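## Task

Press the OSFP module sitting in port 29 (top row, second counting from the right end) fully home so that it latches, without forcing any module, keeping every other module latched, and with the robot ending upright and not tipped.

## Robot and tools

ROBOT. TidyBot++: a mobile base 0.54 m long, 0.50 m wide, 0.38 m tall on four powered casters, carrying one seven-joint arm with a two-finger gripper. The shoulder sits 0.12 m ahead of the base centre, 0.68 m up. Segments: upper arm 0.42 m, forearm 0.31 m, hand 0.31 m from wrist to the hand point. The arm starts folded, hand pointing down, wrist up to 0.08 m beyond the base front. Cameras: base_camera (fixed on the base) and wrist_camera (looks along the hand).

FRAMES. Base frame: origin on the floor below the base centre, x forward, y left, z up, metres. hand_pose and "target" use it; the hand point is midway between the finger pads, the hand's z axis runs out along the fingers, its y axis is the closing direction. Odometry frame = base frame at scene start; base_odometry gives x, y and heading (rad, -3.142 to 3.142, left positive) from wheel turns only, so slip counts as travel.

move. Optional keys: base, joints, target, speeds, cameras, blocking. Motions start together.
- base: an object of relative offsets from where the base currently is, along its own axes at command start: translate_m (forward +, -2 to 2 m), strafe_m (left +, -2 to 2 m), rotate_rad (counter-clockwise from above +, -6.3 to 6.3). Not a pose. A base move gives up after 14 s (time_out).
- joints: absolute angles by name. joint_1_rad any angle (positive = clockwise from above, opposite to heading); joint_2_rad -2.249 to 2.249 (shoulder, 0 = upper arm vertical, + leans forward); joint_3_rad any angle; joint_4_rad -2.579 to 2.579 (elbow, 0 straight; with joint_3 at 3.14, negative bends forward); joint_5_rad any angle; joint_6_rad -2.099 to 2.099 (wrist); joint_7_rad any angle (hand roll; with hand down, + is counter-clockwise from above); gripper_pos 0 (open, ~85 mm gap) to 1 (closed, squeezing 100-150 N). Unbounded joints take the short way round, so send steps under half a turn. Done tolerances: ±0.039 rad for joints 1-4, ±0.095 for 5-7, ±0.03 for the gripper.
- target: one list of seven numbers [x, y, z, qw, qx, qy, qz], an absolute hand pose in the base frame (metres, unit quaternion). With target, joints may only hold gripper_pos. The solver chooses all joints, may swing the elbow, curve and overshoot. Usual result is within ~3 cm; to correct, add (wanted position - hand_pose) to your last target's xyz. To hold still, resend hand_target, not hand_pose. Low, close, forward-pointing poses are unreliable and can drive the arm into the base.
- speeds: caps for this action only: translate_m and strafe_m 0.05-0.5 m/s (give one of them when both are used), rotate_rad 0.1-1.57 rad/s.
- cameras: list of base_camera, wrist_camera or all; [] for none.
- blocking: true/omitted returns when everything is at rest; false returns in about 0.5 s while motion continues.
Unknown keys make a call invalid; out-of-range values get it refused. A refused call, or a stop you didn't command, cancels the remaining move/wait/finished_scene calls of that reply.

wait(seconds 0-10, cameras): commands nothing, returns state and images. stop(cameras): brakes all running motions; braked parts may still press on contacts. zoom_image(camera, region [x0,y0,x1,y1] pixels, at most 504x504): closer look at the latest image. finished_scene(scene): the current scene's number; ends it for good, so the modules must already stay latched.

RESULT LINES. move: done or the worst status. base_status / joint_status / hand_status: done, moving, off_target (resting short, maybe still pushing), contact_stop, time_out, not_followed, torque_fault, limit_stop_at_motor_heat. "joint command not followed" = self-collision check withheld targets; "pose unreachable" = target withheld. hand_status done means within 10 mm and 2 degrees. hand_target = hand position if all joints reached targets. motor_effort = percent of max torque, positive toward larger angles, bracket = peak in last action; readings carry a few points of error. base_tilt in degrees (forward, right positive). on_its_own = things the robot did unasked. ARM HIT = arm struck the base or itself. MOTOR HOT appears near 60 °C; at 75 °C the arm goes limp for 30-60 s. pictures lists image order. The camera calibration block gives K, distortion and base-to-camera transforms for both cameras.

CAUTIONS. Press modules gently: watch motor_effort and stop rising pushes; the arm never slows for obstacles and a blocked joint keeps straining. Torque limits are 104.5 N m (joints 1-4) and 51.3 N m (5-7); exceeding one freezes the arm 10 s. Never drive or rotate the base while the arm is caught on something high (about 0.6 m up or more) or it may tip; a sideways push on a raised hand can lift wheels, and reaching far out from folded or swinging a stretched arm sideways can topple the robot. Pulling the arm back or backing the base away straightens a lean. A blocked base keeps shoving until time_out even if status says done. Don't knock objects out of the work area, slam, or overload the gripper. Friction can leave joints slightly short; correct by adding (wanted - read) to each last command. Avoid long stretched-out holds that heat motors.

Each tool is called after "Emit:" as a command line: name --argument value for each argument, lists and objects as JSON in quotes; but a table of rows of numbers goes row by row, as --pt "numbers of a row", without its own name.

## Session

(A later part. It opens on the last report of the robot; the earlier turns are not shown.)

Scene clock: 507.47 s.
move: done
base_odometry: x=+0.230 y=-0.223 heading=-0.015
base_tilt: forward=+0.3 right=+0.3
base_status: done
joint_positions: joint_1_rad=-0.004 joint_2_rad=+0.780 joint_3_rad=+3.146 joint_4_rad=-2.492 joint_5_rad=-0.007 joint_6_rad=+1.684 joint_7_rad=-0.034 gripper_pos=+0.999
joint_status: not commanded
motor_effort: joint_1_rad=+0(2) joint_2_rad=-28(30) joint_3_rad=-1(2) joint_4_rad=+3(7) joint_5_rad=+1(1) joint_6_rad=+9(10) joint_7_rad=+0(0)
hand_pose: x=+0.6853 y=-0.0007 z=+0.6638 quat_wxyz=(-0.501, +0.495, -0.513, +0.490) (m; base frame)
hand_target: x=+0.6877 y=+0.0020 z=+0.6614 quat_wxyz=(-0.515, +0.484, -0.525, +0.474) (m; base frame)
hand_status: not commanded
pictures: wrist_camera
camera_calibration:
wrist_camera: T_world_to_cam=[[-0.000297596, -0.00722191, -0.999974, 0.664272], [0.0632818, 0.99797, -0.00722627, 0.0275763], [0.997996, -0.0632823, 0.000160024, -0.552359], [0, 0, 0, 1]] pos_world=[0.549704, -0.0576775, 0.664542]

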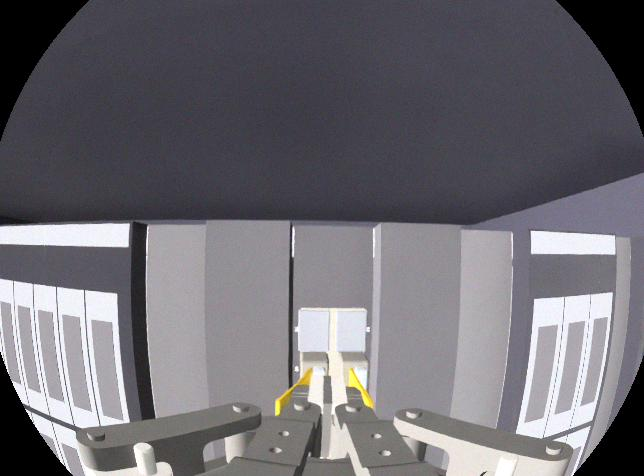

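Emit:
move --base '{"translate_m": -0.09}' --speeds '{"translate_m": 0.2}' --cameras '[]'

Emit:
move --joints '{"joint_1_rad": 0.0, "joint_2_rad": 0.5, "joint_3_rad": 3.14, "joint_4_rad": -2.51, "joint_5_rad": 0.0, "joint_6_rad": 1.15, "joint_7_rad": 1.57}' --cameras '["wrist_camera"]'

Emit:
zoom_image --camera "wrist_camera" --region '[280, 270, 380, 340]'

Emit:
zoom_image --camera "wrist_camera" --region '[230, 270, 330, 340]'

Scene clock: 519.47 s.
move: done
base_odometry: x=+0.140 y=-0.222 heading=-0.014
base_tilt: forward=+0.2 right=+0.3
base_status: done
joint_positions: joint_1_rad=-0.004 joint_2_rad=+0.780 joint_3_rad=+3.146 joint_4_rad=-2.492 joint_5_rad=-0.007 joint_6_rad=+1.684 joint_7_rad=-0.034 gripper_pos=+0.999
joint_status: not commanded
motor_effort: joint_1_rad=+0(2) joint_2_rad=-27(29) joint_3_rad=-1(2) joint_4_rad=+3(5) joint_5_rad=+0(1) joint_6_rad=+9(10) joint_7_rad=+0(0)
hand_pose: x=+0.6853 y=-0.0007 z=+0.6638 quat_wxyz=(-0.501, +0.495, -0.513, +0.490) (m; base frame)
hand_target: x=+0.6877 y=+0.0020 z=+0.6614 quat_wxyz=(-0.515, +0.484, -0.525, +0.474) (m; base frame)
hand_status: not commanded
pictures: none
No camera images: "cameras" was empty.

Scene clock: 521.70 s.
move: done
base_odometry: x=+0.140 y=-0.222 heading=-0.014
base_tilt: forward=+0.2 right=+0.3
base_status: not commanded
joint_positions: joint_1_rad=-0.004 joint_2_rad=+0.503 joint_3_rad=+3.146 joint_4_rad=-2.492 joint_5_rad=-0.007 joint_6_rad=+1.206 joint_7_rad=+1.510 gripper_pos=+0.999
joint_status: all done
motor_effort: joint_1_rad=+0(1) joint_2_rad=-25(30) joint_3_rad=-1(2) joint_4_rad=+8(8) joint_5_rad=+0(2) joint_6_rad=+9(10) joint_7_rad=+0(1)
hand_pose: x=+0.6717 y=-0.0010 z=+0.6721 quat_wxyz=(-0.016, +0.779, -0.026, +0.626) (m; base frame)
hand_target: x=+0.6603 y=+0.0021 z=+0.6507 quat_wxyz=(-0.001, +0.802, +0.000, +0.598) (m; base frame)
hand_status: not commanded
pictures: wrist_camera
camera_calibration:
wrist_camera: T_world_to_cam=[[0.00433633, -0.999674, -0.0251602, 0.0133803], [-0.1604, 0.0241393, -0.986757, 0.836399], [0.987043, 0.00831461, -0.160243, -0.42356], [0, 0, 0, 1]] pos_world=[0.552172, -0.0032924, 0.757787]

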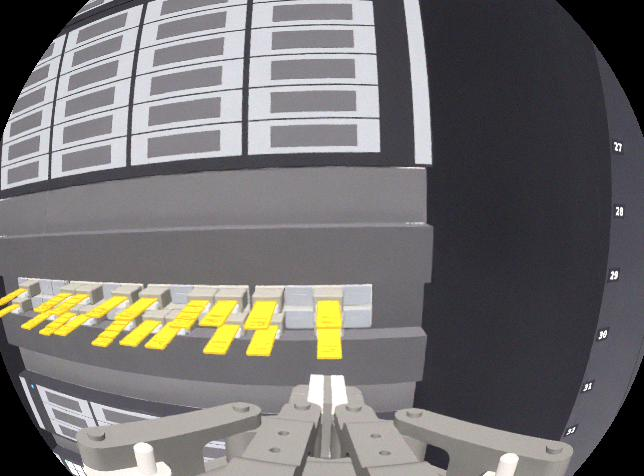

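Scaled by 5.040.

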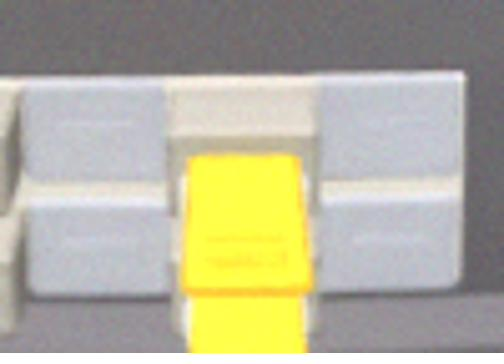

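Scaled by 5.040.

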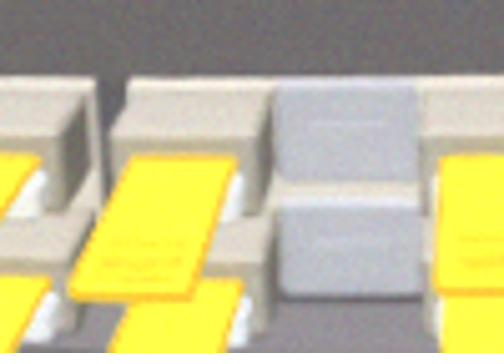

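Emit:
finished_scene --scene 2

The scene is finished: the task was done.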